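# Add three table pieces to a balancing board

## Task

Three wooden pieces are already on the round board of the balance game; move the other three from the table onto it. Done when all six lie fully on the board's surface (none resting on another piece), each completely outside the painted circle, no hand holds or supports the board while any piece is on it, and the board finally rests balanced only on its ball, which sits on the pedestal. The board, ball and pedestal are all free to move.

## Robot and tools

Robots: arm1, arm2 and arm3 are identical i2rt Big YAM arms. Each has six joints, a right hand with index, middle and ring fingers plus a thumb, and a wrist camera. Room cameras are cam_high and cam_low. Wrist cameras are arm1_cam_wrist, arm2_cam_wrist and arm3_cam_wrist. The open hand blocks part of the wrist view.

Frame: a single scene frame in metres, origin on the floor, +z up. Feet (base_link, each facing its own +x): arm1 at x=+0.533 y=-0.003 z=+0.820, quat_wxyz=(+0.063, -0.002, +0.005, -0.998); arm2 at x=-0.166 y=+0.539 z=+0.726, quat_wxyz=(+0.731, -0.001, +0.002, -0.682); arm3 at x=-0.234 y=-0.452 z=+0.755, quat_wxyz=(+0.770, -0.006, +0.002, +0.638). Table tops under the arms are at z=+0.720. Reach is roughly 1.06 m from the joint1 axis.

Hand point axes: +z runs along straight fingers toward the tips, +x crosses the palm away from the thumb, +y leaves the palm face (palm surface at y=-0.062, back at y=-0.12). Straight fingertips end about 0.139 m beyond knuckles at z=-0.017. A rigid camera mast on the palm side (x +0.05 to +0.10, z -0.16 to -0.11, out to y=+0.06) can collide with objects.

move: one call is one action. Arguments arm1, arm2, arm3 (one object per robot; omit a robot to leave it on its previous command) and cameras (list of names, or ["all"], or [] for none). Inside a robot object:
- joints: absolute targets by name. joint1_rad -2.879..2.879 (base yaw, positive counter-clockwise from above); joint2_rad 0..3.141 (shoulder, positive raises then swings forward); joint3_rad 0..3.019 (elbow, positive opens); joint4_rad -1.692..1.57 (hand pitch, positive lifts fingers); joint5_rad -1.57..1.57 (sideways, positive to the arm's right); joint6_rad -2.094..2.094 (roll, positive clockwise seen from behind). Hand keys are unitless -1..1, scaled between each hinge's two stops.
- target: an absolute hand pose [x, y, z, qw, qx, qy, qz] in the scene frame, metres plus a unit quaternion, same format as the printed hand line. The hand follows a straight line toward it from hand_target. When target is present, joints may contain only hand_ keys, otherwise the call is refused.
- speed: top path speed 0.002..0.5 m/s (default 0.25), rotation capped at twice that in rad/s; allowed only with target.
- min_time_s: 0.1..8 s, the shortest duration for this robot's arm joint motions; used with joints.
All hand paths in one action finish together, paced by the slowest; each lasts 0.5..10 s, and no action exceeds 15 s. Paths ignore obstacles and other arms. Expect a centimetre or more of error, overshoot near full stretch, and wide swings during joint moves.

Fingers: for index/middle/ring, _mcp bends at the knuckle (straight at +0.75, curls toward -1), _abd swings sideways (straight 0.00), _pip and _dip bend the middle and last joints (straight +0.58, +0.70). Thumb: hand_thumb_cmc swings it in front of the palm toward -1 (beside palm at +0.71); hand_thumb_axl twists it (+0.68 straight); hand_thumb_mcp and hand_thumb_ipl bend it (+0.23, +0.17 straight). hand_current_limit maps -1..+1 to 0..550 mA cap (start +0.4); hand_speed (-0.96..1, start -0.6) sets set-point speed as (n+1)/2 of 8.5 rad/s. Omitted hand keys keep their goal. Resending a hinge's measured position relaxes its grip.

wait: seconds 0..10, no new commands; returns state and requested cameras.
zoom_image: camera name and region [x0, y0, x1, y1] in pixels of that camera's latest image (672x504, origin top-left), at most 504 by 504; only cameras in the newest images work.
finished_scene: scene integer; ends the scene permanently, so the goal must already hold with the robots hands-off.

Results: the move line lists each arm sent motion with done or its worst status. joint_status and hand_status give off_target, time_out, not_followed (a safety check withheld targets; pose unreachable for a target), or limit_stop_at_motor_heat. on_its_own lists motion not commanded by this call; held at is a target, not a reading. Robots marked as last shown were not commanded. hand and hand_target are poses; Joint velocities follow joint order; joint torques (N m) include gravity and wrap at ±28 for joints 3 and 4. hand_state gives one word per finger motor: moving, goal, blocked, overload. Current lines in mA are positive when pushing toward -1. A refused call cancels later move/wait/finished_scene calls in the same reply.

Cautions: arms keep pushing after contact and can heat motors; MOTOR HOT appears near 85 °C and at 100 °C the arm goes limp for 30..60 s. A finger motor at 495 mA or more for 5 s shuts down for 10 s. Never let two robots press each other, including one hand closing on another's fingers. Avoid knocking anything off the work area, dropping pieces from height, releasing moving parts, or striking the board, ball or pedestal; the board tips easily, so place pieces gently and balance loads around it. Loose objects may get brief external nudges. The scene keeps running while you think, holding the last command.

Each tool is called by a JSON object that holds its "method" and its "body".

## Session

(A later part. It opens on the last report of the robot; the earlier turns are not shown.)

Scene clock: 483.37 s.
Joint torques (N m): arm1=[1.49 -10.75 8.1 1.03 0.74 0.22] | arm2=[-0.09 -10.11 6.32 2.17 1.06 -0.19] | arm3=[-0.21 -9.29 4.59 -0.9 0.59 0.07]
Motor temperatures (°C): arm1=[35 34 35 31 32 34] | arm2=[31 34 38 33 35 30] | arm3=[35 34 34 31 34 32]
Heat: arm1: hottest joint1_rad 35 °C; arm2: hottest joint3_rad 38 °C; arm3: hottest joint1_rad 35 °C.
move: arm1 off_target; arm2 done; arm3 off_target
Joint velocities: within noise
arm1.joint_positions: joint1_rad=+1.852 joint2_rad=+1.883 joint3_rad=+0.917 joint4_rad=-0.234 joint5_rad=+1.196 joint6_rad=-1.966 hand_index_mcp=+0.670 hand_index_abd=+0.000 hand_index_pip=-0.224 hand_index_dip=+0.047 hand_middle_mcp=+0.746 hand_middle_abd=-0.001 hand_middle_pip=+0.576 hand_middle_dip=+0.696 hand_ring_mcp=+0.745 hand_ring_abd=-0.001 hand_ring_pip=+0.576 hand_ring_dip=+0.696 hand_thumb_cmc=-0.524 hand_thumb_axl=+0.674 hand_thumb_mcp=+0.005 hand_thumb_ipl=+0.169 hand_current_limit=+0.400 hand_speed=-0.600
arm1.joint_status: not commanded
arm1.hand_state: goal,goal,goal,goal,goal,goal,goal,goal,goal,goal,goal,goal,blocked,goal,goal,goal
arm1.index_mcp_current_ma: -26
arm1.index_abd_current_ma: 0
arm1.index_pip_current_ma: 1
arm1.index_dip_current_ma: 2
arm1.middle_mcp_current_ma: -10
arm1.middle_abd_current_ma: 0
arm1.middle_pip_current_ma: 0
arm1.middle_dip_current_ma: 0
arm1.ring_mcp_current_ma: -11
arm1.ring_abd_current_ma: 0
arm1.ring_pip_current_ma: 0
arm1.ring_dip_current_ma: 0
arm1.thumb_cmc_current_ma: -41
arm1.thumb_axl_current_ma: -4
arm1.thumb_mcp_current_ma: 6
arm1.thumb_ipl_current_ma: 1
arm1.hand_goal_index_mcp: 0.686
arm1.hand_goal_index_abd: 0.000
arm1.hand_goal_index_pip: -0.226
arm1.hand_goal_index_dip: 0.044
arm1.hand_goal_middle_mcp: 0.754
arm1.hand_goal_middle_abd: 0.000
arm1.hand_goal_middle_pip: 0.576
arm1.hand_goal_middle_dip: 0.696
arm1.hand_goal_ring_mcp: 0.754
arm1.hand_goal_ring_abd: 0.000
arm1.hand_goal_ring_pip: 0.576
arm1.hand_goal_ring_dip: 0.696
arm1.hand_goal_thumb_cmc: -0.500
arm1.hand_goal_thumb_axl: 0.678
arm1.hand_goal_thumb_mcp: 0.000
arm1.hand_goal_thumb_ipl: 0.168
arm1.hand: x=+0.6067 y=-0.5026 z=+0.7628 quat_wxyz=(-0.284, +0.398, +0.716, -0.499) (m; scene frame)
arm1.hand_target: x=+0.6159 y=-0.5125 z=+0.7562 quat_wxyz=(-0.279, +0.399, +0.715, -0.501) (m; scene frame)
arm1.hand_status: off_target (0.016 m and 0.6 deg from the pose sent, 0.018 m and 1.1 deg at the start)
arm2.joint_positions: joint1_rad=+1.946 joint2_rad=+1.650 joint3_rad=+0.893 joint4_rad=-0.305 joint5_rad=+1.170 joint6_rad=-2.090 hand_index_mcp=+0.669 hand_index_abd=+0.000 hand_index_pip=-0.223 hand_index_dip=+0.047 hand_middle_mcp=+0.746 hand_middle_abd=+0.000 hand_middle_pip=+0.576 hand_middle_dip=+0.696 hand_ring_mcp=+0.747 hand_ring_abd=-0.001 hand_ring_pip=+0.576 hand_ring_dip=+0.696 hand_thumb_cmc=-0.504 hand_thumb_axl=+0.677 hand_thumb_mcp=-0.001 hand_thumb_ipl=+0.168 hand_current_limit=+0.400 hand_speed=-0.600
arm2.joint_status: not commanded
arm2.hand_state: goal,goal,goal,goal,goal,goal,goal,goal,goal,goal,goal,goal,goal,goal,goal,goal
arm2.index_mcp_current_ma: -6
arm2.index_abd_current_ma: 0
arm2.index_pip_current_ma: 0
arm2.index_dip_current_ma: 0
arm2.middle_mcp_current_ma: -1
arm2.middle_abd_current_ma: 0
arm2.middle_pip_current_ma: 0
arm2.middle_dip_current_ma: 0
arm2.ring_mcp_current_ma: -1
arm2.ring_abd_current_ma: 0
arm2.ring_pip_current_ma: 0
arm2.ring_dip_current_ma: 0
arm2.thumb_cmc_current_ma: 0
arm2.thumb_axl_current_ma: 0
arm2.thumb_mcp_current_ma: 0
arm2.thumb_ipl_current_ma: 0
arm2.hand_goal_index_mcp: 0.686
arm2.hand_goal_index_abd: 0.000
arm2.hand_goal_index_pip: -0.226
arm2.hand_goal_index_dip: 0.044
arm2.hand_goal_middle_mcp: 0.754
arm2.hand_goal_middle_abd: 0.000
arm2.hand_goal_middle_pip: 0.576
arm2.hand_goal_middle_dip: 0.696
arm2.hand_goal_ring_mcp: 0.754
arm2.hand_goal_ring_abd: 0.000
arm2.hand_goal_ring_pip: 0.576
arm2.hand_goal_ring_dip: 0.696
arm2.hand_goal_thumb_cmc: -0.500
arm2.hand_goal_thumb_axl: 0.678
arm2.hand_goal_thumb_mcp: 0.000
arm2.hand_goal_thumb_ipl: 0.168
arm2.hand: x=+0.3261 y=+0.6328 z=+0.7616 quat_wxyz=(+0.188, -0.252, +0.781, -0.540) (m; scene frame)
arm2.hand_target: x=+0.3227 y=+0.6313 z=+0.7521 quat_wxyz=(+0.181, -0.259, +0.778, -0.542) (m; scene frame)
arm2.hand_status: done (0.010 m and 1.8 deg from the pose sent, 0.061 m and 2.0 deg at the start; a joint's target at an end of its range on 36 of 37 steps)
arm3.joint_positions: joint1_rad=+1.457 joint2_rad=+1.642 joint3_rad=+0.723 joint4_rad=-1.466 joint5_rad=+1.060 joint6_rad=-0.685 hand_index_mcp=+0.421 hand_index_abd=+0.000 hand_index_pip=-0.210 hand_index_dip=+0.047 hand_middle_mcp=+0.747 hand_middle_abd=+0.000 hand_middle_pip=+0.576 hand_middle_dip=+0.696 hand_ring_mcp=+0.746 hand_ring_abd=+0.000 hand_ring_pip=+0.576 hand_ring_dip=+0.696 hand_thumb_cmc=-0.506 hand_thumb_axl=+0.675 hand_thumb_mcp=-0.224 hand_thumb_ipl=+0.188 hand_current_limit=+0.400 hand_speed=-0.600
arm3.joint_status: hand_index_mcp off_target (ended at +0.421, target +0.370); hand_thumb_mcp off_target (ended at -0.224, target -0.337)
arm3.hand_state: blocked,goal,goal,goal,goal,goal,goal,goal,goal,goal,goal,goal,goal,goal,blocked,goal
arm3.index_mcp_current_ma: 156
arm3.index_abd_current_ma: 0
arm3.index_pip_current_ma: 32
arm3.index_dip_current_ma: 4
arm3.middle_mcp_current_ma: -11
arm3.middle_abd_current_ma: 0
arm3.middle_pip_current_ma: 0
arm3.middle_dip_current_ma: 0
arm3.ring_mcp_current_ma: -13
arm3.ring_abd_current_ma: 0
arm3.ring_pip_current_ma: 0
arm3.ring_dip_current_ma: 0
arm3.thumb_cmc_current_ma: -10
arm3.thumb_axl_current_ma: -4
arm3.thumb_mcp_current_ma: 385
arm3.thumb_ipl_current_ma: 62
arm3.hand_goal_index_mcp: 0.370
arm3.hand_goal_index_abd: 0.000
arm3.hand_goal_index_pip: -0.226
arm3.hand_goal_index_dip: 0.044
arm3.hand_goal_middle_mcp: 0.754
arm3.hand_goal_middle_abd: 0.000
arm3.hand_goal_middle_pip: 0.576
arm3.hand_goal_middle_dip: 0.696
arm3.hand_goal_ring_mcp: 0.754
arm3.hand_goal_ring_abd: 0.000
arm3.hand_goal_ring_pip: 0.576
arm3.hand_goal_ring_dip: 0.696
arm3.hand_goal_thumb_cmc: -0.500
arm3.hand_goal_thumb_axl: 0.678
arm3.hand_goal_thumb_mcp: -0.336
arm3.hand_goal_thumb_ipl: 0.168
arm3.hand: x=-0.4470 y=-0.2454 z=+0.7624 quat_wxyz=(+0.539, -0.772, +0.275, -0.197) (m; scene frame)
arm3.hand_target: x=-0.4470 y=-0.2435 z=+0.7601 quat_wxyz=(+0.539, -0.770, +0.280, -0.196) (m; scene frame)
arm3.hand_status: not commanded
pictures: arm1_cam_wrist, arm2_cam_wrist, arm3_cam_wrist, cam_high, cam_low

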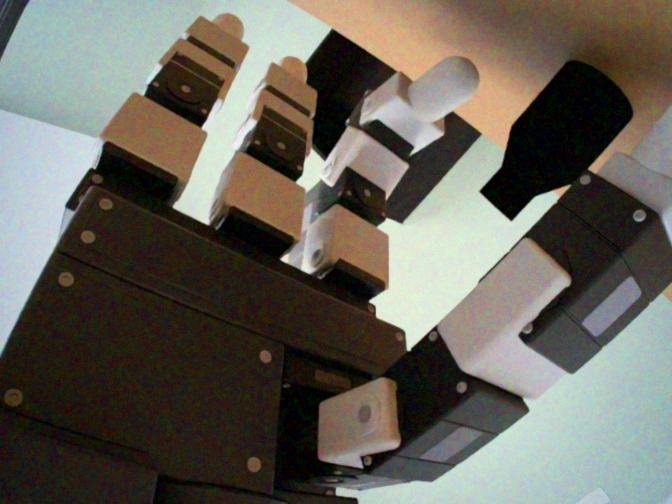

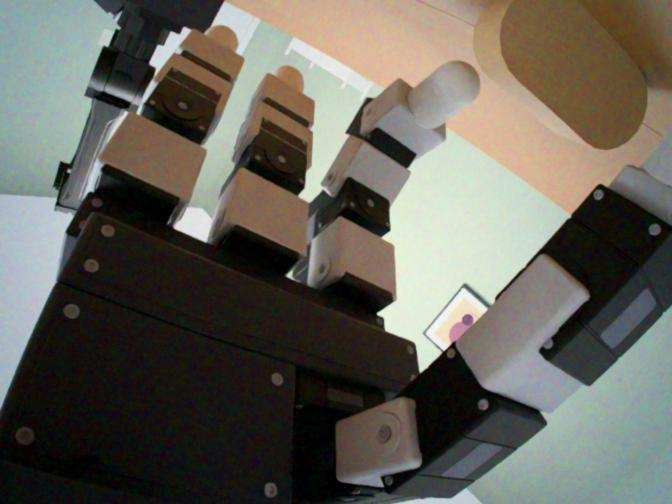

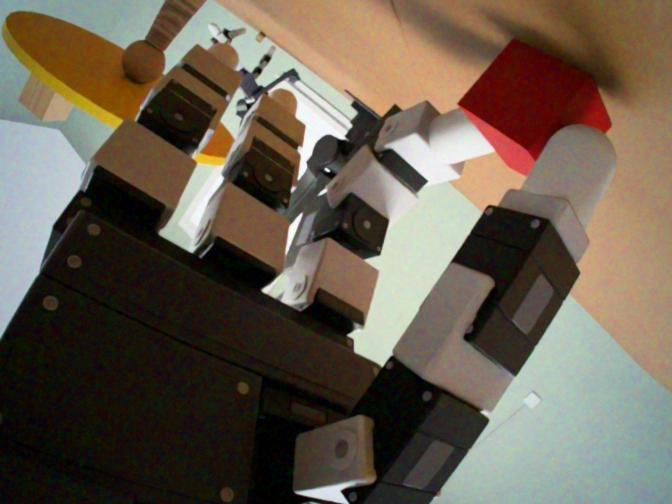

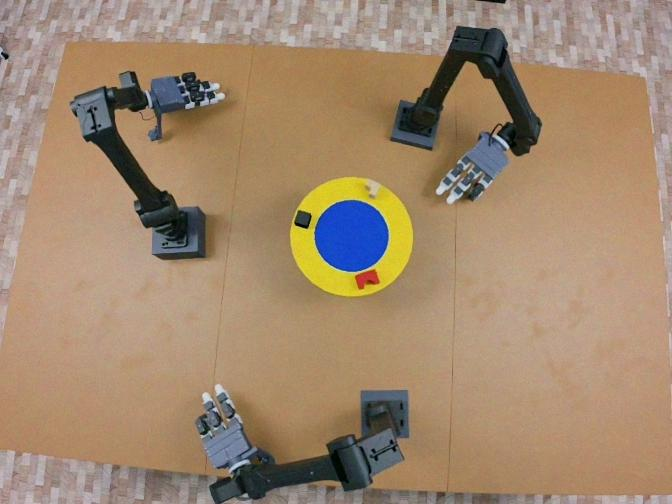

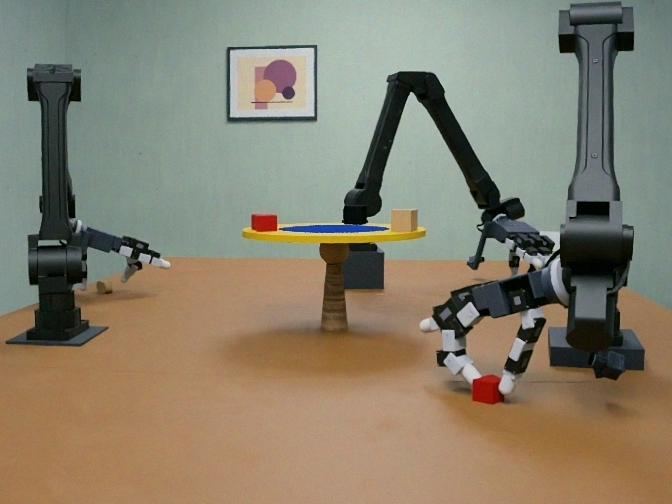

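{"method": "move", "body": {"arm1": {"target": [0.6060, -0.5010, 0.780, 0.2799, -0.3997, -0.7153, 0.5007], "speed": 0.1}, "arm2": {"joints": {"hand_index_mcp": 0.33, "hand_thumb_mcp": -0.36}}, "arm3": {"target": [-0.4470, -0.2435, 0.88, 0.5390, -0.7700, 0.2802, -0.1962], "speed": 0.1}}}

{"method": "move", "body": {"arm1": {"target": [0.6190, -0.5150, 0.765, 0.2799, -0.3997, -0.7153, 0.5007], "speed": 0.1}, "cameras": ["all"]}}

{"method": "zoom_image", "body": {"camera": "arm1_cam_wrist", "region": [392, 20, 672, 260]}}

{"method": "zoom_image", "body": {"camera": "arm2_cam_wrist", "region": [392, 20, 672, 260]}}

{"method": "zoom_image", "body": {"camera": "cam_low", "region": [60, 200, 180, 320]}}

Scene clock: 530.33 s.
Joint torques (N m): arm1=[1.2 -14.8 4.78 0.95 0.69 -0.04] | arm2=[-0.09 -9.76 6.37 2.11 1.03 -0.16] | arm3=[-0.38 -8.23 10.36 -1.42 0.73 -0.11]
Motor temperatures (°C): arm1=[35 34 37 31 32 34] | arm2=[31 34 37 32 35 30] | arm3=[35 34 34 31 34 32]
Heat: arm1: hottest joint3_rad 37 °C; arm2: hottest joint3_rad 37 °C; arm3: hottest joint1_rad 35 °C.
move: arm1 done; arm2 off_target; arm3 off_target
Joint velocities: within noise
arm1.joint_positions: joint1_rad=+1.852 joint2_rad=+1.859 joint3_rad=+0.917 joint4_rad=-0.250 joint5_rad=+1.195 joint6_rad=-1.966 hand_index_mcp=+0.670 hand_index_abd=+0.000 hand_index_pip=-0.224 hand_index_dip=+0.047 hand_middle_mcp=+0.746 hand_middle_abd=-0.001 hand_middle_pip=+0.576 hand_middle_dip=+0.696 hand_ring_mcp=+0.745 hand_ring_abd=-0.001 hand_ring_pip=+0.576 hand_ring_dip=+0.696 hand_thumb_cmc=-0.504 hand_thumb_axl=+0.675 hand_thumb_mcp=+0.002 hand_thumb_ipl=+0.169 hand_current_limit=+0.400 hand_speed=-0.600
arm1.joint_status: not commanded
arm1.hand_state: goal,goal,goal,goal,goal,goal,goal,goal,goal,goal,goal,goal,goal,goal,goal,goal
arm1.index_mcp_current_ma: -26
arm1.index_abd_current_ma: 0
arm1.index_pip_current_ma: 1
arm1.index_dip_current_ma: 2
arm1.middle_mcp_current_ma: -10
arm1.middle_abd_current_ma: 0
arm1.middle_pip_current_ma: 0
arm1.middle_dip_current_ma: 0
arm1.ring_mcp_current_ma: -11
arm1.ring_abd_current_ma: 0
arm1.ring_pip_current_ma: 0
arm1.ring_dip_current_ma: 0
arm1.thumb_cmc_current_ma: -4
arm1.thumb_axl_current_ma: -2
arm1.thumb_mcp_current_ma: 2
arm1.thumb_ipl_current_ma: 1
arm1.hand_goal_index_mcp: 0.686
arm1.hand_goal_index_abd: 0.000
arm1.hand_goal_index_pip: -0.226
arm1.hand_goal_index_dip: 0.044
arm1.hand_goal_middle_mcp: 0.754
arm1.hand_goal_middle_abd: 0.000
arm1.hand_goal_middle_pip: 0.576
arm1.hand_goal_middle_dip: 0.696
arm1.hand_goal_ring_mcp: 0.754
arm1.hand_goal_ring_abd: 0.000
arm1.hand_goal_ring_pip: 0.576
arm1.hand_goal_ring_dip: 0.696
arm1.hand_goal_thumb_cmc: -0.500
arm1.hand_goal_thumb_axl: 0.678
arm1.hand_goal_thumb_mcp: 0.000
arm1.hand_goal_thumb_ipl: 0.168
arm1.hand: x=+0.6074 y=-0.5037 z=+0.7731 quat_wxyz=(-0.281, +0.400, +0.715, -0.501) (m; scene frame)
arm1.hand_target: x=+0.6059 y=-0.5011 z=+0.7798 quat_wxyz=(-0.280, +0.400, +0.715, -0.501) (m; scene frame)
arm1.hand_status: done (0.008 m and 0.1 deg from the pose sent, 0.017 m and 0.6 deg at the start)
arm2.joint_positions: joint1_rad=+1.946 joint2_rad=+1.650 joint3_rad=+0.893 joint4_rad=-0.303 joint5_rad=+1.172 joint6_rad=-2.090 hand_index_mcp=+0.380 hand_index_abd=+0.000 hand_index_pip=-0.198 hand_index_dip=+0.048 hand_middle_mcp=+0.746 hand_middle_abd=+0.000 hand_middle_pip=+0.576 hand_middle_dip=+0.696 hand_ring_mcp=+0.747 hand_ring_abd=-0.001 hand_ring_pip=+0.576 hand_ring_dip=+0.696 hand_thumb_cmc=-0.499 hand_thumb_axl=+0.680 hand_thumb_mcp=-0.271 hand_thumb_ipl=+0.192 hand_current_limit=+0.400 hand_speed=-0.600
arm2.joint_status: hand_index_mcp off_target (ended at +0.380, target +0.330); hand_thumb_mcp off_target (ended at -0.271, target -0.360)
arm2.hand_state: blocked,goal,blocked,goal,goal,goal,goal,goal,goal,goal,goal,goal,goal,goal,blocked,blocked
arm2.index_mcp_current_ma: 46
arm2.index_abd_current_ma: 0
arm2.index_pip_current_ma: 13
arm2.index_dip_current_ma: 0
arm2.middle_mcp_current_ma: -1
arm2.middle_abd_current_ma: 0
arm2.middle_pip_current_ma: 0
arm2.middle_dip_current_ma: 0
arm2.ring_mcp_current_ma: -1
arm2.ring_abd_current_ma: 0
arm2.ring_pip_current_ma: 0
arm2.ring_dip_current_ma: 0
arm2.thumb_cmc_current_ma: 0
arm2.thumb_axl_current_ma: 0
arm2.thumb_mcp_current_ma: 200
arm2.thumb_ipl_current_ma: 17
arm2.hand_goal_index_mcp: 0.330
arm2.hand_goal_index_abd: 0.000
arm2.hand_goal_index_pip: -0.226
arm2.hand_goal_index_dip: 0.044
arm2.hand_goal_middle_mcp: 0.754
arm2.hand_goal_middle_abd: 0.000
arm2.hand_goal_middle_pip: 0.576
arm2.hand_goal_middle_dip: 0.696
arm2.hand_goal_ring_mcp: 0.754
arm2.hand_goal_ring_abd: 0.000
arm2.hand_goal_ring_pip: 0.576
arm2.hand_goal_ring_dip: 0.696
arm2.hand_goal_thumb_cmc: -0.500
arm2.hand_goal_thumb_axl: 0.678
arm2.hand_goal_thumb_mcp: -0.360
arm2.hand_goal_thumb_ipl: 0.168
arm2.hand: x=+0.3265 y=+0.6327 z=+0.7620 quat_wxyz=(+0.189, -0.251, +0.780, -0.541) (m; scene frame)
arm2.hand_target: x=+0.3227 y=+0.6313 z=+0.7521 quat_wxyz=(+0.181, -0.259, +0.778, -0.542) (m; scene frame)
arm2.hand_status: not commanded
arm3.joint_positions: joint1_rad=+1.437 joint2_rad=+1.309 joint3_rad=+0.775 joint4_rad=-1.680 joint5_rad=+1.067 joint6_rad=-0.858 hand_index_mcp=+0.421 hand_index_abd=+0.000 hand_index_pip=-0.200 hand_index_dip=+0.053 hand_middle_mcp=+0.747 hand_middle_abd=+0.000 hand_middle_pip=+0.576 hand_middle_dip=+0.696 hand_ring_mcp=+0.746 hand_ring_abd=+0.000 hand_ring_pip=+0.576 hand_ring_dip=+0.696 hand_thumb_cmc=-0.507 hand_thumb_axl=+0.675 hand_thumb_mcp=-0.231 hand_thumb_ipl=+0.188 hand_current_limit=+0.400 hand_speed=-0.600
arm3.joint_status: not commanded
arm3.hand_state: blocked,goal,blocked,goal,goal,goal,goal,goal,goal,goal,goal,goal,goal,goal,blocked,goal
arm3.index_mcp_current_ma: 156
arm3.index_abd_current_ma: 0
arm3.index_pip_current_ma: 60
arm3.index_dip_current_ma: 16
arm3.middle_mcp_current_ma: -11
arm3.middle_abd_current_ma: 0
arm3.middle_pip_current_ma: 0
arm3.middle_dip_current_ma: 0
arm3.ring_mcp_current_ma: -14
arm3.ring_abd_current_ma: 0
arm3.ring_pip_current_ma: 0
arm3.ring_dip_current_ma: 0
arm3.thumb_cmc_current_ma: -12
arm3.thumb_axl_current_ma: -5
arm3.thumb_mcp_current_ma: 385
arm3.thumb_ipl_current_ma: 63
arm3.hand_goal_index_mcp: 0.370
arm3.hand_goal_index_abd: 0.000
arm3.hand_goal_index_pip: -0.226
arm3.hand_goal_index_dip: 0.044
arm3.hand_goal_middle_mcp: 0.754
arm3.hand_goal_middle_abd: 0.000
arm3.hand_goal_middle_pip: 0.576
arm3.hand_goal_middle_dip: 0.696
arm3.hand_goal_ring_mcp: 0.754
arm3.hand_goal_ring_abd: 0.000
arm3.hand_goal_ring_pip: 0.576
arm3.hand_goal_ring_dip: 0.696
arm3.hand_goal_thumb_cmc: -0.500
arm3.hand_goal_thumb_axl: 0.678
arm3.hand_goal_thumb_mcp: -0.336
arm3.hand_goal_thumb_ipl: 0.168
arm3.hand: x=-0.4364 y=-0.2483 z=+0.8665 quat_wxyz=(+0.522, -0.793, +0.261, -0.177) (m; scene frame)
arm3.hand_target: x=-0.4464 y=-0.2429 z=+0.8793 quat_wxyz=(+0.521, -0.793, +0.270, -0.167) (m; scene frame)
arm3.hand_status: off_target (0.018 m and 4.5 deg from the pose sent, 0.118 m and 0.6 deg at the start; a joint's target at an end of its range on 42 of 65 steps)
pictures: none

Scene clock: 531.50 s.
Joint torques (N m): arm1=[1.2 -11.93 8.28 0.96 0.84 0.23] | arm2=[-0.26 -10.34 6.37 2.03 1 -0.12] | arm3=[-0.44 -8.29 10.35 -1.42 0.73 -0.11]
Motor temperatures (°C): arm1=[35 34 37 31 32 34] | arm2=[31 34 37 32 35 30] | arm3=[35 34 34 31 34 32]
Heat: arm1: hottest joint3_rad 37 °C; arm2: hottest joint3_rad 37 °C; arm3: hottest joint1_rad 35 °C.
move: arm1 off_target
Joint velocities: within noise
arm1.joint_positions: joint1_rad=+1.855 joint2_rad=+1.883 joint3_rad=+0.927 joint4_rad=-0.272 joint5_rad=+1.195 joint6_rad=-1.950 hand_index_mcp=+0.670 hand_index_abd=+0.000 hand_index_pip=-0.224 hand_index_dip=+0.047 hand_middle_mcp=+0.746 hand_middle_abd=-0.001 hand_middle_pip=+0.576 hand_middle_dip=+0.696 hand_ring_mcp=+0.745 hand_ring_abd=-0.001 hand_ring_pip=+0.576 hand_ring_dip=+0.696 hand_thumb_cmc=-0.504 hand_thumb_axl=+0.675 hand_thumb_mcp=+0.002 hand_thumb_ipl=+0.169 hand_current_limit=+0.400 hand_speed=-0.600
arm1.joint_status: not commanded
arm1.hand_state: goal,goal,goal,goal,goal,goal,goal,goal,goal,goal,goal,goal,goal,goal,goal,goal
arm1.index_mcp_current_ma: -26
arm1.index_abd_current_ma: 0
arm1.index_pip_current_ma: 1
arm1.index_dip_current_ma: 2
arm1.middle_mcp_current_ma: -10
arm1.middle_abd_current_ma: 0
arm1.middle_pip_current_ma: 0
arm1.middle_dip_current_ma: 0
arm1.ring_mcp_current_ma: -11
arm1.ring_abd_current_ma: 0
arm1.ring_pip_current_ma: 0
arm1.ring_dip_current_ma: 0
arm1.thumb_cmc_current_ma: -3
arm1.thumb_axl_current_ma: -2
arm1.thumb_mcp_current_ma: 2
arm1.thumb_ipl_current_ma: 1
arm1.hand_goal_index_mcp: 0.686
arm1.hand_goal_index_abd: 0.000
arm1.hand_goal_index_pip: -0.226
arm1.hand_goal_index_dip: 0.044
arm1.hand_goal_middle_mcp: 0.754
arm1.hand_goal_middle_abd: 0.000
arm1.hand_goal_middle_pip: 0.576
arm1.hand_goal_middle_dip: 0.696
arm1.hand_goal_ring_mcp: 0.754
arm1.hand_goal_ring_abd: 0.000
arm1.hand_goal_ring_pip: 0.576
arm1.hand_goal_ring_dip: 0.696
arm1.hand_goal_thumb_cmc: -0.500
arm1.hand_goal_thumb_axl: 0.678
arm1.hand_goal_thumb_mcp: 0.000
arm1.hand_goal_thumb_ipl: 0.168
arm1.hand: x=+0.6079 y=-0.5012 z=+0.7636 quat_wxyz=(-0.288, +0.396, +0.718, -0.494) (m; scene frame)
arm1.hand_target: x=+0.6190 y=-0.5144 z=+0.7652 quat_wxyz=(-0.279, +0.399, +0.715, -0.501) (m; scene frame)
arm1.hand_status: off_target (0.018 m and 1.3 deg from the pose sent, 0.018 m and 0.1 deg at the start)
arm2, arm3: as last shown
arm3.hand: x=-0.4363 y=-0.2483 z=+0.8665 quat_wxyz=(+0.522, -0.793, +0.261, -0.177) (m; scene frame)
pictures: arm1_cam_wrist, arm2_cam_wrist, arm3_cam_wrist, cam_high, cam_low

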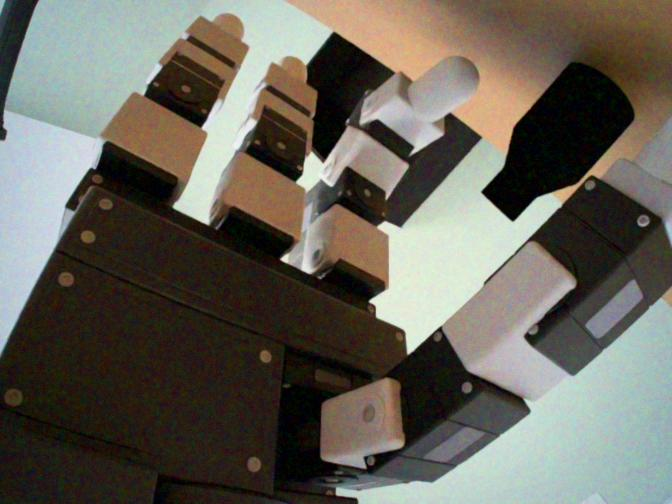

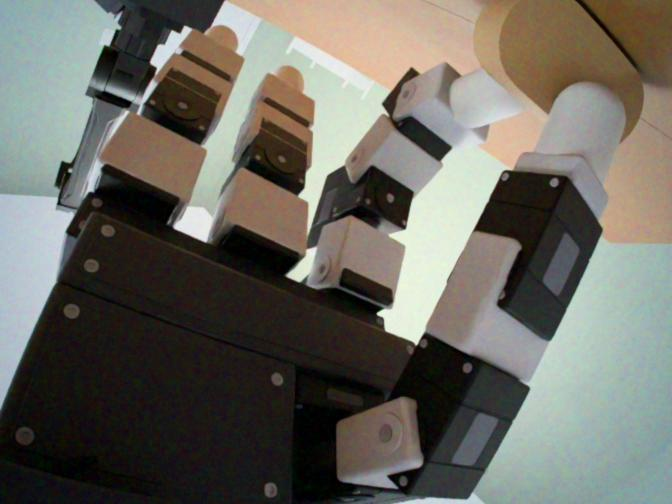

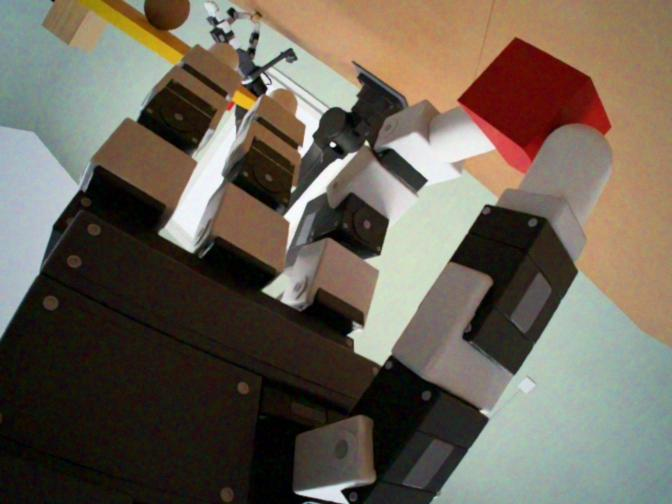

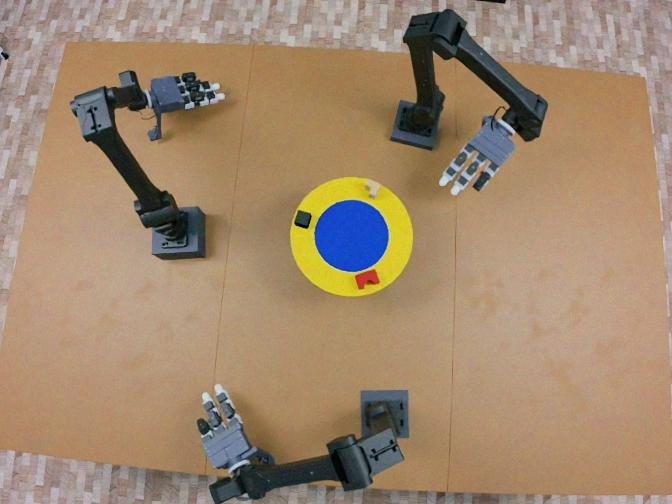

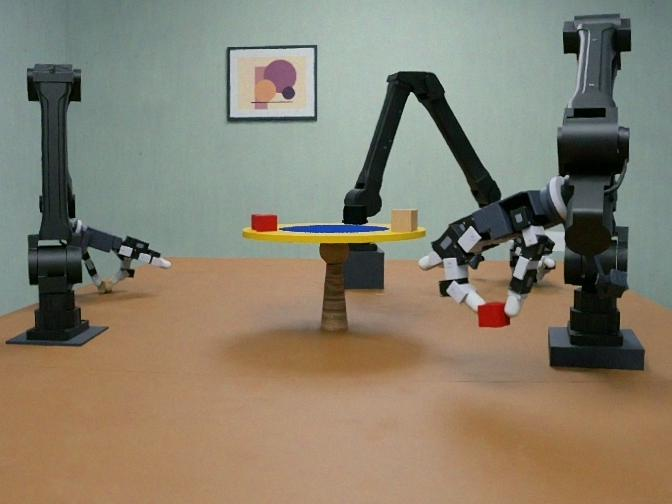

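Scaled by 1.800 from the camera's 672x504 image, which has a finer 960x720 frame.

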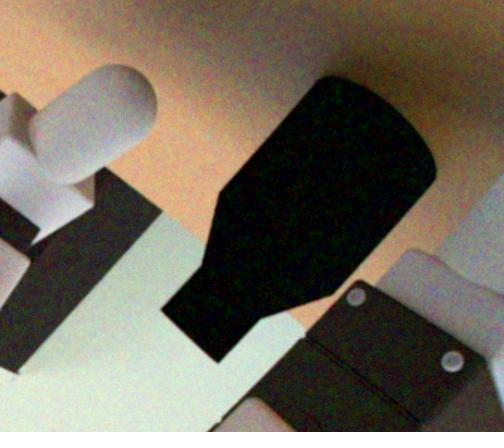

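Scaled by 1.800 from the camera's 672x504 image, which has a finer 960x720 frame.

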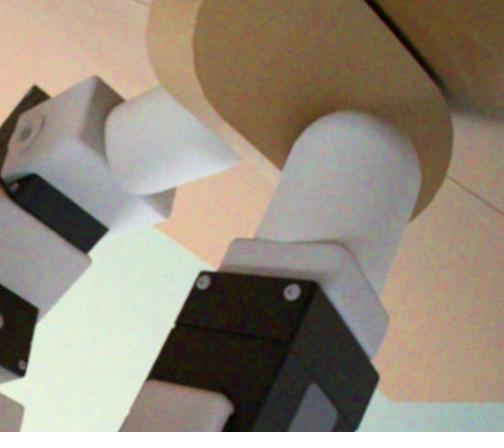

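Scaled by 4.200 from the camera's 672x504 image, which has a finer 960x720 frame.

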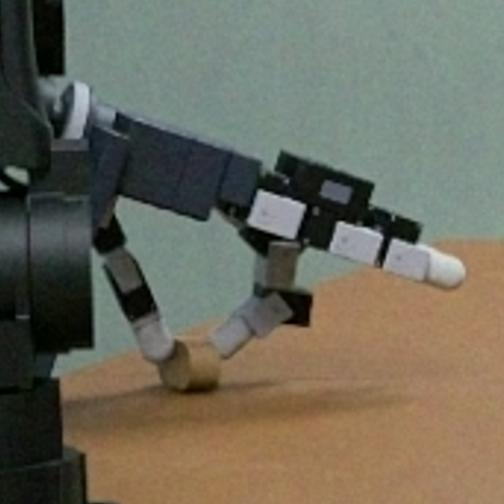

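{"method": "move", "body": {"arm1": {"target": [0.6300, -0.5220, 0.768, 0.2799, -0.3997, -0.7153, 0.5007], "speed": 0.1}, "arm2": {"joints": {"hand_index_mcp": 0.28, "hand_thumb_mcp": -0.40}}, "cameras": ["all"]}}

{"method": "zoom_image", "body": {"camera": "arm1_cam_wrist", "region": [392, 20, 672, 260]}}

{"method": "zoom_image", "body": {"camera": "cam_low", "region": [480, 200, 600, 300]}}

{"method": "zoom_image", "body": {"camera": "cam_high", "region": [120, 50, 240, 140]}}

Scene clock: 543.87 s.
Joint torques (N m): arm1=[1.55 -11.99 8.62 0.76 0.91 0.11] | arm2=[0.21 -10.11 6.35 2.19 0.96 -0.14] | arm3=[-0.38 -8.18 10.36 -1.42 0.73 -0.11]
Motor temperatures (°C): arm1=[35 34 37 31 32 34] | arm2=[31 34 37 32 35 30] | arm3=[35 34 34 31 34 32]
Heat: arm1: hottest joint3_rad 37 °C; arm2: hottest joint3_rad 37 °C; arm3: hottest joint1_rad 35 °C.
move: arm1 off_target; arm2 off_target
Joint velocities: within noise
arm1.joint_positions: joint1_rad=+1.870 joint2_rad=+1.895 joint3_rad=+0.968 joint4_rad=-0.337 joint5_rad=+1.199 joint6_rad=-1.911 hand_index_mcp=+0.670 hand_index_abd=+0.000 hand_index_pip=-0.224 hand_index_dip=+0.047 hand_middle_mcp=+0.746 hand_middle_abd=-0.001 hand_middle_pip=+0.576 hand_middle_dip=+0.696 hand_ring_mcp=+0.745 hand_ring_abd=-0.001 hand_ring_pip=+0.576 hand_ring_dip=+0.696 hand_thumb_cmc=-0.504 hand_thumb_axl=+0.675 hand_thumb_mcp=+0.002 hand_thumb_ipl=+0.169 hand_current_limit=+0.400 hand_speed=-0.600
arm1.joint_status: not commanded
arm1.hand_state: goal,goal,goal,goal,goal,goal,goal,goal,goal,goal,goal,goal,goal,goal,goal,goal
arm1.index_mcp_current_ma: -26
arm1.index_abd_current_ma: 0
arm1.index_pip_current_ma: 1
arm1.index_dip_current_ma: 2
arm1.middle_mcp_current_ma: -10
arm1.middle_abd_current_ma: 0
arm1.middle_pip_current_ma: 0
arm1.middle_dip_current_ma: 0
arm1.ring_mcp_current_ma: -11
arm1.ring_abd_current_ma: 0
arm1.ring_pip_current_ma: 0
arm1.ring_dip_current_ma: 0
arm1.thumb_cmc_current_ma: -3
arm1.thumb_axl_current_ma: -2
arm1.thumb_mcp_current_ma: 2
arm1.thumb_ipl_current_ma: 1
arm1.hand_goal_index_mcp: 0.686
arm1.hand_goal_index_abd: 0.000
arm1.hand_goal_index_pip: -0.226
arm1.hand_goal_index_dip: 0.044
arm1.hand_goal_middle_mcp: 0.754
arm1.hand_goal_middle_abd: 0.000
arm1.hand_goal_middle_pip: 0.576
arm1.hand_goal_middle_dip: 0.696
arm1.hand_goal_ring_mcp: 0.754
arm1.hand_goal_ring_abd: 0.000
arm1.hand_goal_ring_pip: 0.576
arm1.hand_goal_ring_dip: 0.696
arm1.hand_goal_thumb_cmc: -0.500
arm1.hand_goal_thumb_axl: 0.678
arm1.hand_goal_thumb_mcp: 0.000
arm1.hand_goal_thumb_ipl: 0.168
arm1.hand: x=+0.6187 y=-0.5080 z=+0.7668 quat_wxyz=(-0.288, +0.396, +0.718, -0.494) (m; scene frame)
arm1.hand_target: x=+0.6301 y=-0.5215 z=+0.7684 quat_wxyz=(-0.279, +0.399, +0.715, -0.501) (m; scene frame)
arm1.hand_status: off_target (0.018 m and 1.3 deg from the pose sent, 0.031 m and 1.3 deg at the start)
arm2.joint_positions: joint1_rad=+1.946 joint2_rad=+1.650 joint3_rad=+0.893 joint4_rad=-0.302 joint5_rad=+1.173 joint6_rad=-2.090 hand_index_mcp=+0.380 hand_index_abd=+0.000 hand_index_pip=-0.186 hand_index_dip=+0.051 hand_middle_mcp=+0.746 hand_middle_abd=+0.000 hand_middle_pip=+0.576 hand_middle_dip=+0.696 hand_ring_mcp=+0.747 hand_ring_abd=-0.001 hand_ring_pip=+0.576 hand_ring_dip=+0.696 hand_thumb_cmc=-0.497 hand_thumb_axl=+0.682 hand_thumb_mcp=-0.287 hand_thumb_ipl=+0.200 hand_current_limit=+0.400 hand_speed=-0.600
arm2.joint_status: hand_index_mcp off_target (ended at +0.380, target +0.280); hand_thumb_mcp off_target (ended at -0.287, target -0.400)
arm2.hand_state: blocked,goal,blocked,goal,goal,goal,goal,goal,goal,goal,goal,goal,goal,goal,blocked,blocked
arm2.index_mcp_current_ma: 174
arm2.index_abd_current_ma: 0
arm2.index_pip_current_ma: 26
arm2.index_dip_current_ma: 1
arm2.middle_mcp_current_ma: -1
arm2.middle_abd_current_ma: 0
arm2.middle_pip_current_ma: 0
arm2.middle_dip_current_ma: 0
arm2.ring_mcp_current_ma: -1
arm2.ring_abd_current_ma: 0
arm2.ring_pip_current_ma: 0
arm2.ring_dip_current_ma: 0
arm2.thumb_cmc_current_ma: 0
arm2.thumb_axl_current_ma: 0
arm2.thumb_mcp_current_ma: 320
arm2.thumb_ipl_current_ma: 30
arm2.hand_goal_index_mcp: 0.280
arm2.hand_goal_index_abd: 0.000
arm2.hand_goal_index_pip: -0.226
arm2.hand_goal_index_dip: 0.044
arm2.hand_goal_middle_mcp: 0.754
arm2.hand_goal_middle_abd: 0.000
arm2.hand_goal_middle_pip: 0.576
arm2.hand_goal_middle_dip: 0.696
arm2.hand_goal_ring_mcp: 0.754
arm2.hand_goal_ring_abd: 0.000
arm2.hand_goal_ring_pip: 0.576
arm2.hand_goal_ring_dip: 0.696
arm2.hand_goal_thumb_cmc: -0.500
arm2.hand_goal_thumb_axl: 0.678
arm2.hand_goal_thumb_mcp: -0.400
arm2.hand_goal_thumb_ipl: 0.168
arm2.hand: x=+0.3266 y=+0.6326 z=+0.7622 quat_wxyz=(+0.189, -0.250, +0.780, -0.541) (m; scene frame)
arm2.hand_target: x=+0.3227 y=+0.6313 z=+0.7521 quat_wxyz=(+0.181, -0.259, +0.778, -0.542) (m; scene frame)
arm2.hand_status: not commanded
arm3: as last shown
pictures: arm1_cam_wrist, arm2_cam_wrist, arm3_cam_wrist, cam_high, cam_low

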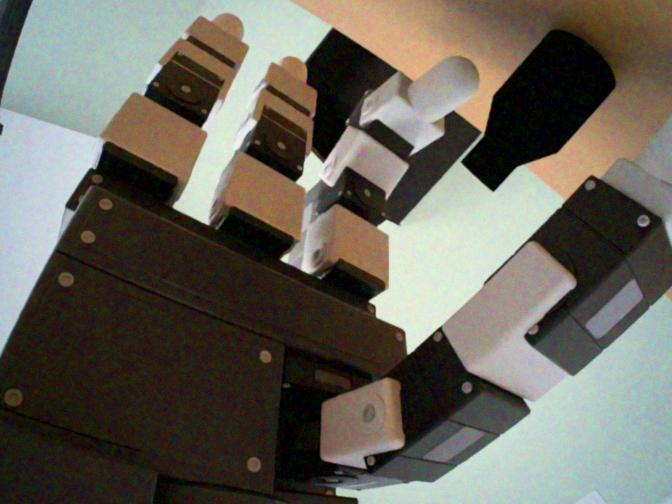

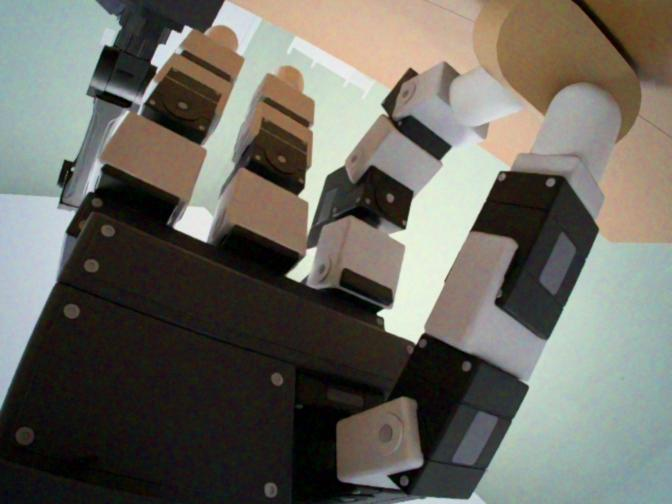

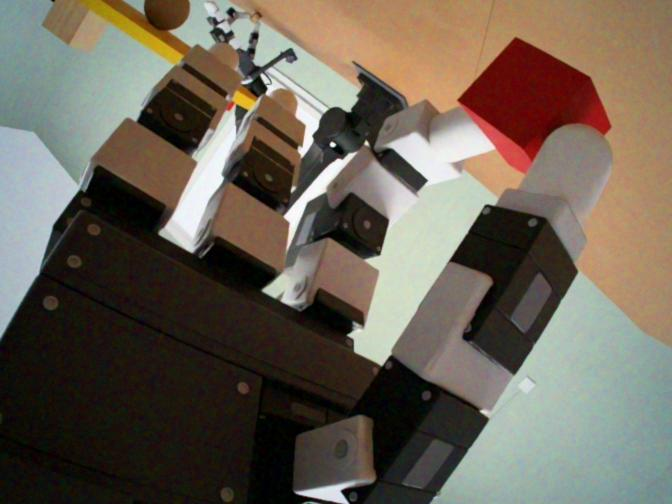

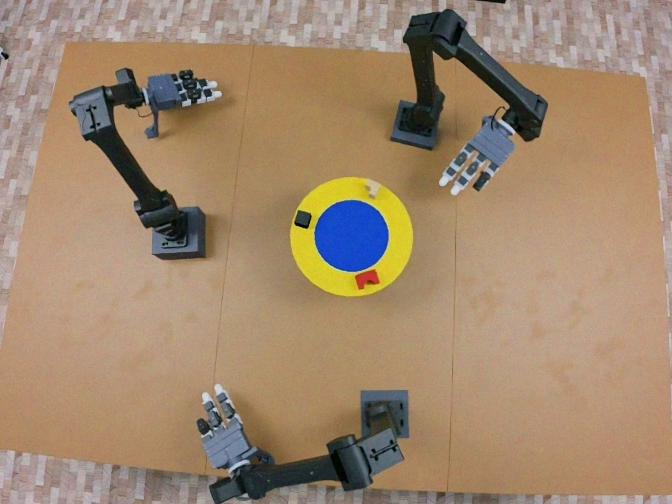

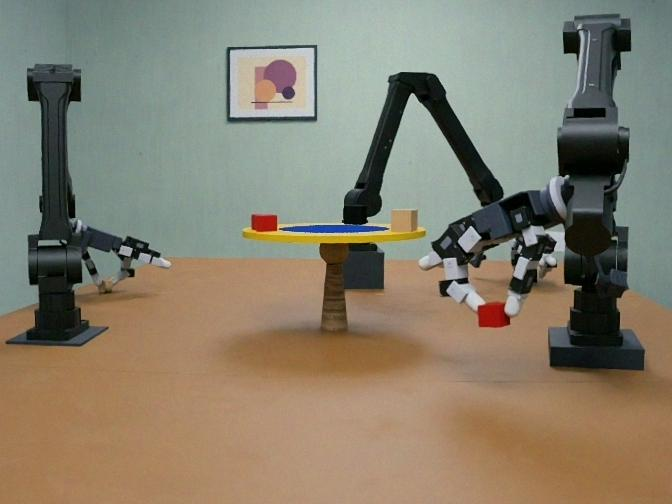

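Scaled by 1.800 from the camera's 672x504 image, which has a finer 960x720 frame.

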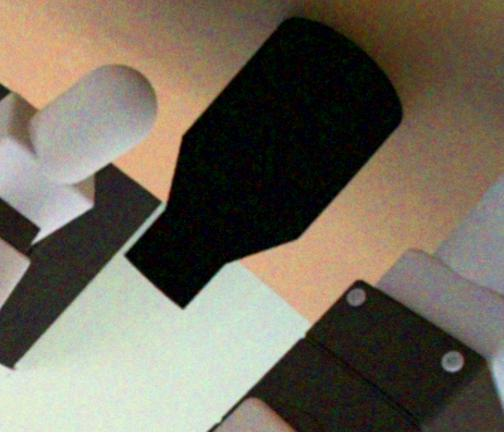

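Scaled by 4.200 from the camera's 672x504 image, which has a finer 960x720 frame.

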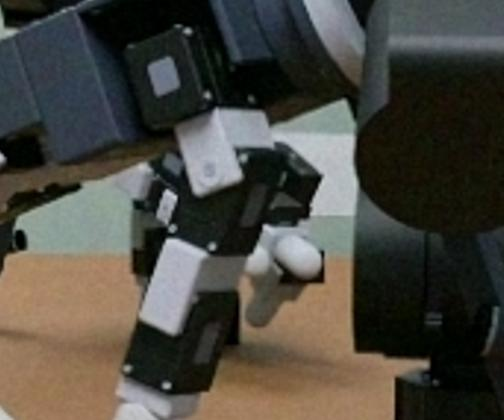

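Scaled by 4.200 from the camera's 672x504 image, which has a finer 960x720 frame.

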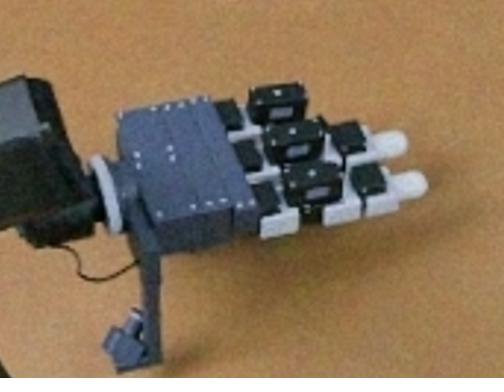

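{"method": "move", "body": {"arm1": {"joints": {"hand_index_mcp": 0.37, "hand_thumb_mcp": -0.337}}, "arm2": {"target": [0.3230, 0.6310, 0.88, 0.1868, -0.2668, 0.7748, -0.5424], "speed": 0.1}, "cameras": ["all"]}}

{"method": "zoom_image", "body": {"camera": "arm1_cam_wrist", "region": [392, 20, 672, 260]}}

{"method": "zoom_image", "body": {"camera": "arm2_cam_wrist", "region": [392, 20, 672, 260]}}

Scene clock: 560.60 s.
Joint torques (N m): arm1=[1.32 -12.51 8.43 0.88 0.79 0.15] | arm2=[-0.21 -10.29 12.37 1.02 1.07 -0.13] | arm3=[-0.38 -8.18 10.35 -1.42 0.73 -0.11]
Motor temperatures (°C): arm1=[35 35 38 31 33 34] | arm2=[31 34 37 32 35 30] | arm3=[35 33 35 31 34 32]
Heat: arm1: hottest joint3_rad 38 °C; arm2: hottest joint3_rad 37 °C; arm3: hottest joint1_rad 35 °C.
move: arm1 off_target; arm2 off_target
Joint velocities: within noise
arm1.joint_positions: joint1_rad=+1.870 joint2_rad=+1.895 joint3_rad=+0.970 joint4_rad=-0.338 joint5_rad=+1.201 joint6_rad=-1.910 hand_index_mcp=+0.405 hand_index_abd=+0.000 hand_index_pip=-0.208 hand_index_dip=+0.047 hand_middle_mcp=+0.746 hand_middle_abd=-0.001 hand_middle_pip=+0.576 hand_middle_dip=+0.696 hand_ring_mcp=+0.745 hand_ring_abd=-0.001 hand_ring_pip=+0.576 hand_ring_dip=+0.696 hand_thumb_cmc=-0.504 hand_thumb_axl=+0.676 hand_thumb_mcp=-0.241 hand_thumb_ipl=+0.187 hand_current_limit=+0.400 hand_speed=-0.600
arm1.joint_status: hand_index_mcp off_target (ended at +0.405, target +0.370); hand_thumb_mcp off_target (ended at -0.241, target -0.337)
arm1.hand_state: blocked,goal,goal,goal,goal,goal,goal,goal,goal,goal,goal,goal,goal,goal,blocked,goal
arm1.index_mcp_current_ma: 76
arm1.index_abd_current_ma: 0
arm1.index_pip_current_ma: 27
arm1.index_dip_current_ma: 2
arm1.middle_mcp_current_ma: -10
arm1.middle_abd_current_ma: 0
arm1.middle_pip_current_ma: 0
arm1.middle_dip_current_ma: 0
arm1.ring_mcp_current_ma: -12
arm1.ring_abd_current_ma: 0
arm1.ring_pip_current_ma: 0
arm1.ring_dip_current_ma: 0
arm1.thumb_cmc_current_ma: -3
arm1.thumb_axl_current_ma: -2
arm1.thumb_mcp_current_ma: 385
arm1.thumb_ipl_current_ma: 44
arm1.hand_goal_index_mcp: 0.370
arm1.hand_goal_index_abd: 0.000
arm1.hand_goal_index_pip: -0.226
arm1.hand_goal_index_dip: 0.044
arm1.hand_goal_middle_mcp: 0.754
arm1.hand_goal_middle_abd: 0.000
arm1.hand_goal_middle_pip: 0.576
arm1.hand_goal_middle_dip: 0.696
arm1.hand_goal_ring_mcp: 0.754
arm1.hand_goal_ring_abd: 0.000
arm1.hand_goal_ring_pip: 0.576
arm1.hand_goal_ring_dip: 0.696
arm1.hand_goal_thumb_cmc: -0.500
arm1.hand_goal_thumb_axl: 0.678
arm1.hand_goal_thumb_mcp: -0.336
arm1.hand_goal_thumb_ipl: 0.168
arm1.hand: x=+0.6187 y=-0.5088 z=+0.7676 quat_wxyz=(-0.288, +0.397, +0.717, -0.495) (m; scene frame)
arm1.hand_target: x=+0.6300 y=-0.5214 z=+0.7684 quat_wxyz=(-0.279, +0.399, +0.715, -0.501) (m; scene frame)
arm1.hand_status: not commanded
arm2.joint_positions: joint1_rad=+1.946 joint2_rad=+1.462 joint3_rad=+0.985 joint4_rad=-0.645 joint5_rad=+1.173 joint6_rad=-2.090 hand_index_mcp=+0.380 hand_index_abd=+0.000 hand_index_pip=-0.180 hand_index_dip=+0.058 hand_middle_mcp=+0.746 hand_middle_abd=+0.000 hand_middle_pip=+0.576 hand_middle_dip=+0.696 hand_ring_mcp=+0.747 hand_ring_abd=-0.001 hand_ring_pip=+0.576 hand_ring_dip=+0.696 hand_thumb_cmc=-0.496 hand_thumb_axl=+0.683 hand_thumb_mcp=-0.291 hand_thumb_ipl=+0.200 hand_current_limit=+0.400 hand_speed=-0.600
arm2.joint_status: not commanded
arm2.hand_state: blocked,goal,blocked,goal,goal,goal,goal,goal,goal,goal,goal,goal,goal,goal,blocked,blocked
arm2.index_mcp_current_ma: 174
arm2.index_abd_current_ma: 0
arm2.index_pip_current_ma: 34
arm2.index_dip_current_ma: 3
arm2.middle_mcp_current_ma: -1
arm2.middle_abd_current_ma: 0
arm2.middle_pip_current_ma: 0
arm2.middle_dip_current_ma: 0
arm2.ring_mcp_current_ma: -1
arm2.ring_abd_current_ma: 0
arm2.ring_pip_current_ma: 0
arm2.ring_dip_current_ma: 0
arm2.thumb_cmc_current_ma: 0
arm2.thumb_axl_current_ma: 1
arm2.thumb_mcp_current_ma: 301
arm2.thumb_ipl_current_ma: 30
arm2.hand_goal_index_mcp: 0.280
arm2.hand_goal_index_abd: 0.000
arm2.hand_goal_index_pip: -0.226
arm2.hand_goal_index_dip: 0.044
arm2.hand_goal_middle_mcp: 0.754
arm2.hand_goal_middle_abd: 0.000
arm2.hand_goal_middle_pip: 0.576
arm2.hand_goal_middle_dip: 0.696
arm2.hand_goal_ring_mcp: 0.754
arm2.hand_goal_ring_abd: 0.000
arm2.hand_goal_ring_pip: 0.576
arm2.hand_goal_ring_dip: 0.696
arm2.hand_goal_thumb_cmc: -0.500
arm2.hand_goal_thumb_axl: 0.678
arm2.hand_goal_thumb_mcp: -0.400
arm2.hand_goal_thumb_ipl: 0.168
arm2.hand: x=+0.3068 y=+0.6226 z=+0.8557 quat_wxyz=(+0.164, -0.268, +0.778, -0.545) (m; scene frame)
arm2.hand_target: x=+0.3218 y=+0.6309 z=+0.8803 quat_wxyz=(+0.182, -0.259, +0.778, -0.543) (m; scene frame)
arm2.hand_status: off_target (0.030 m and 2.7 deg from the pose sent, 0.118 m and 2.0 deg at the start; a joint's target at an end of its range on 59 of 60 steps)
arm3: as last shown
pictures: arm1_cam_wrist, arm2_cam_wrist, arm3_cam_wrist, cam_high, cam_low

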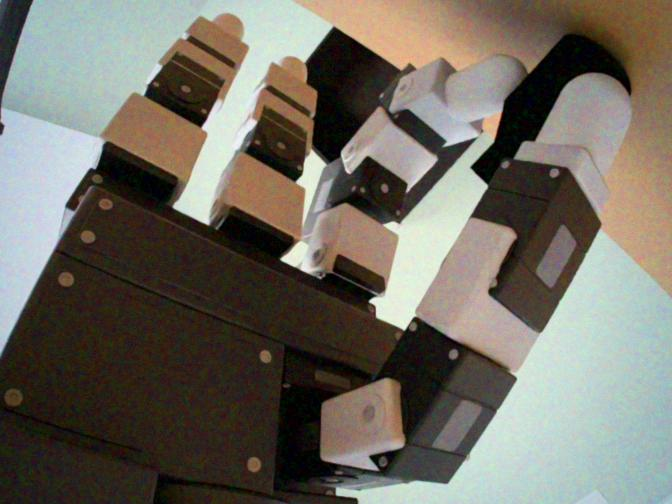

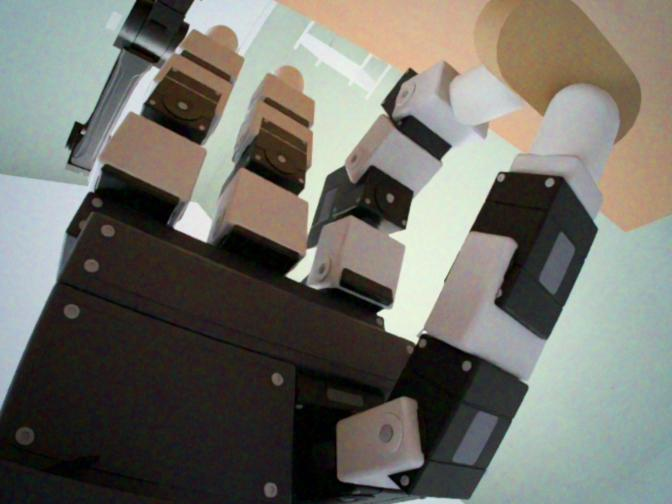

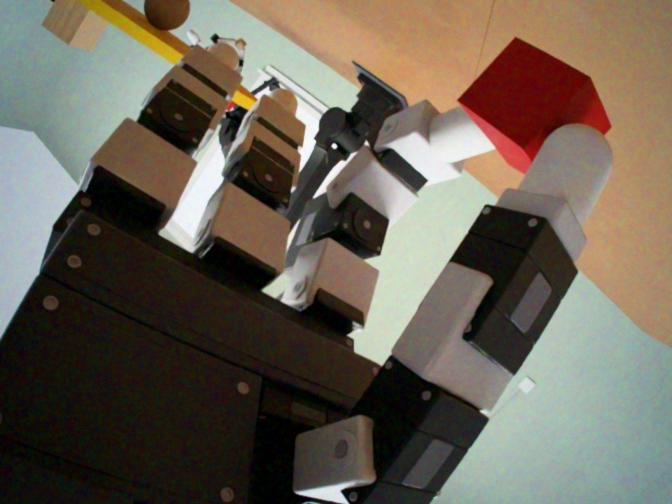

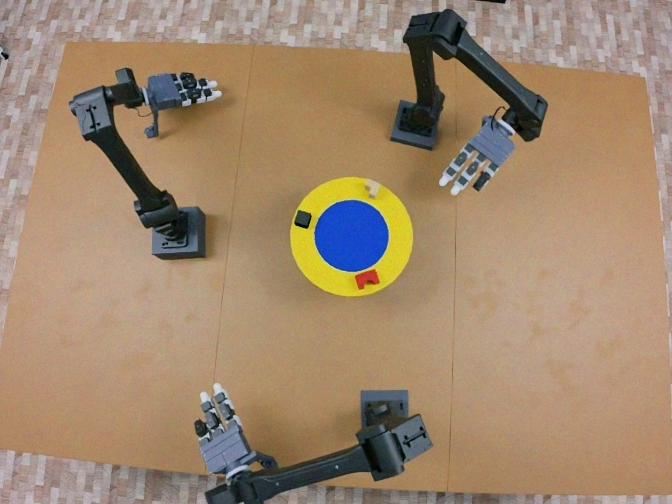

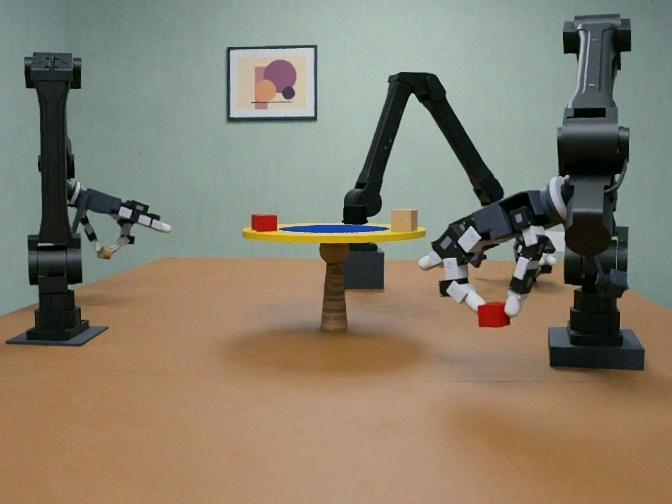

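Scaled by 1.800 from the camera's 672x504 image, which has a finer 960x720 frame.

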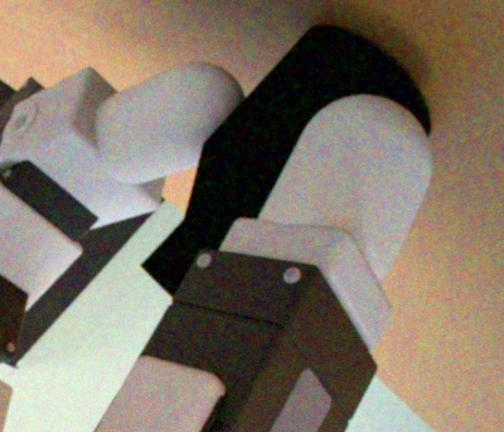

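Scaled by 1.800 from the camera's 672x504 image, which has a finer 960x720 frame.

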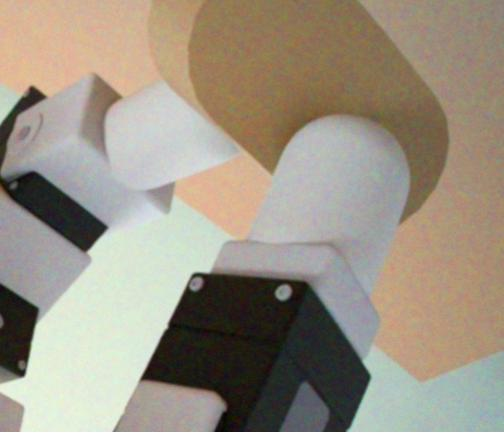

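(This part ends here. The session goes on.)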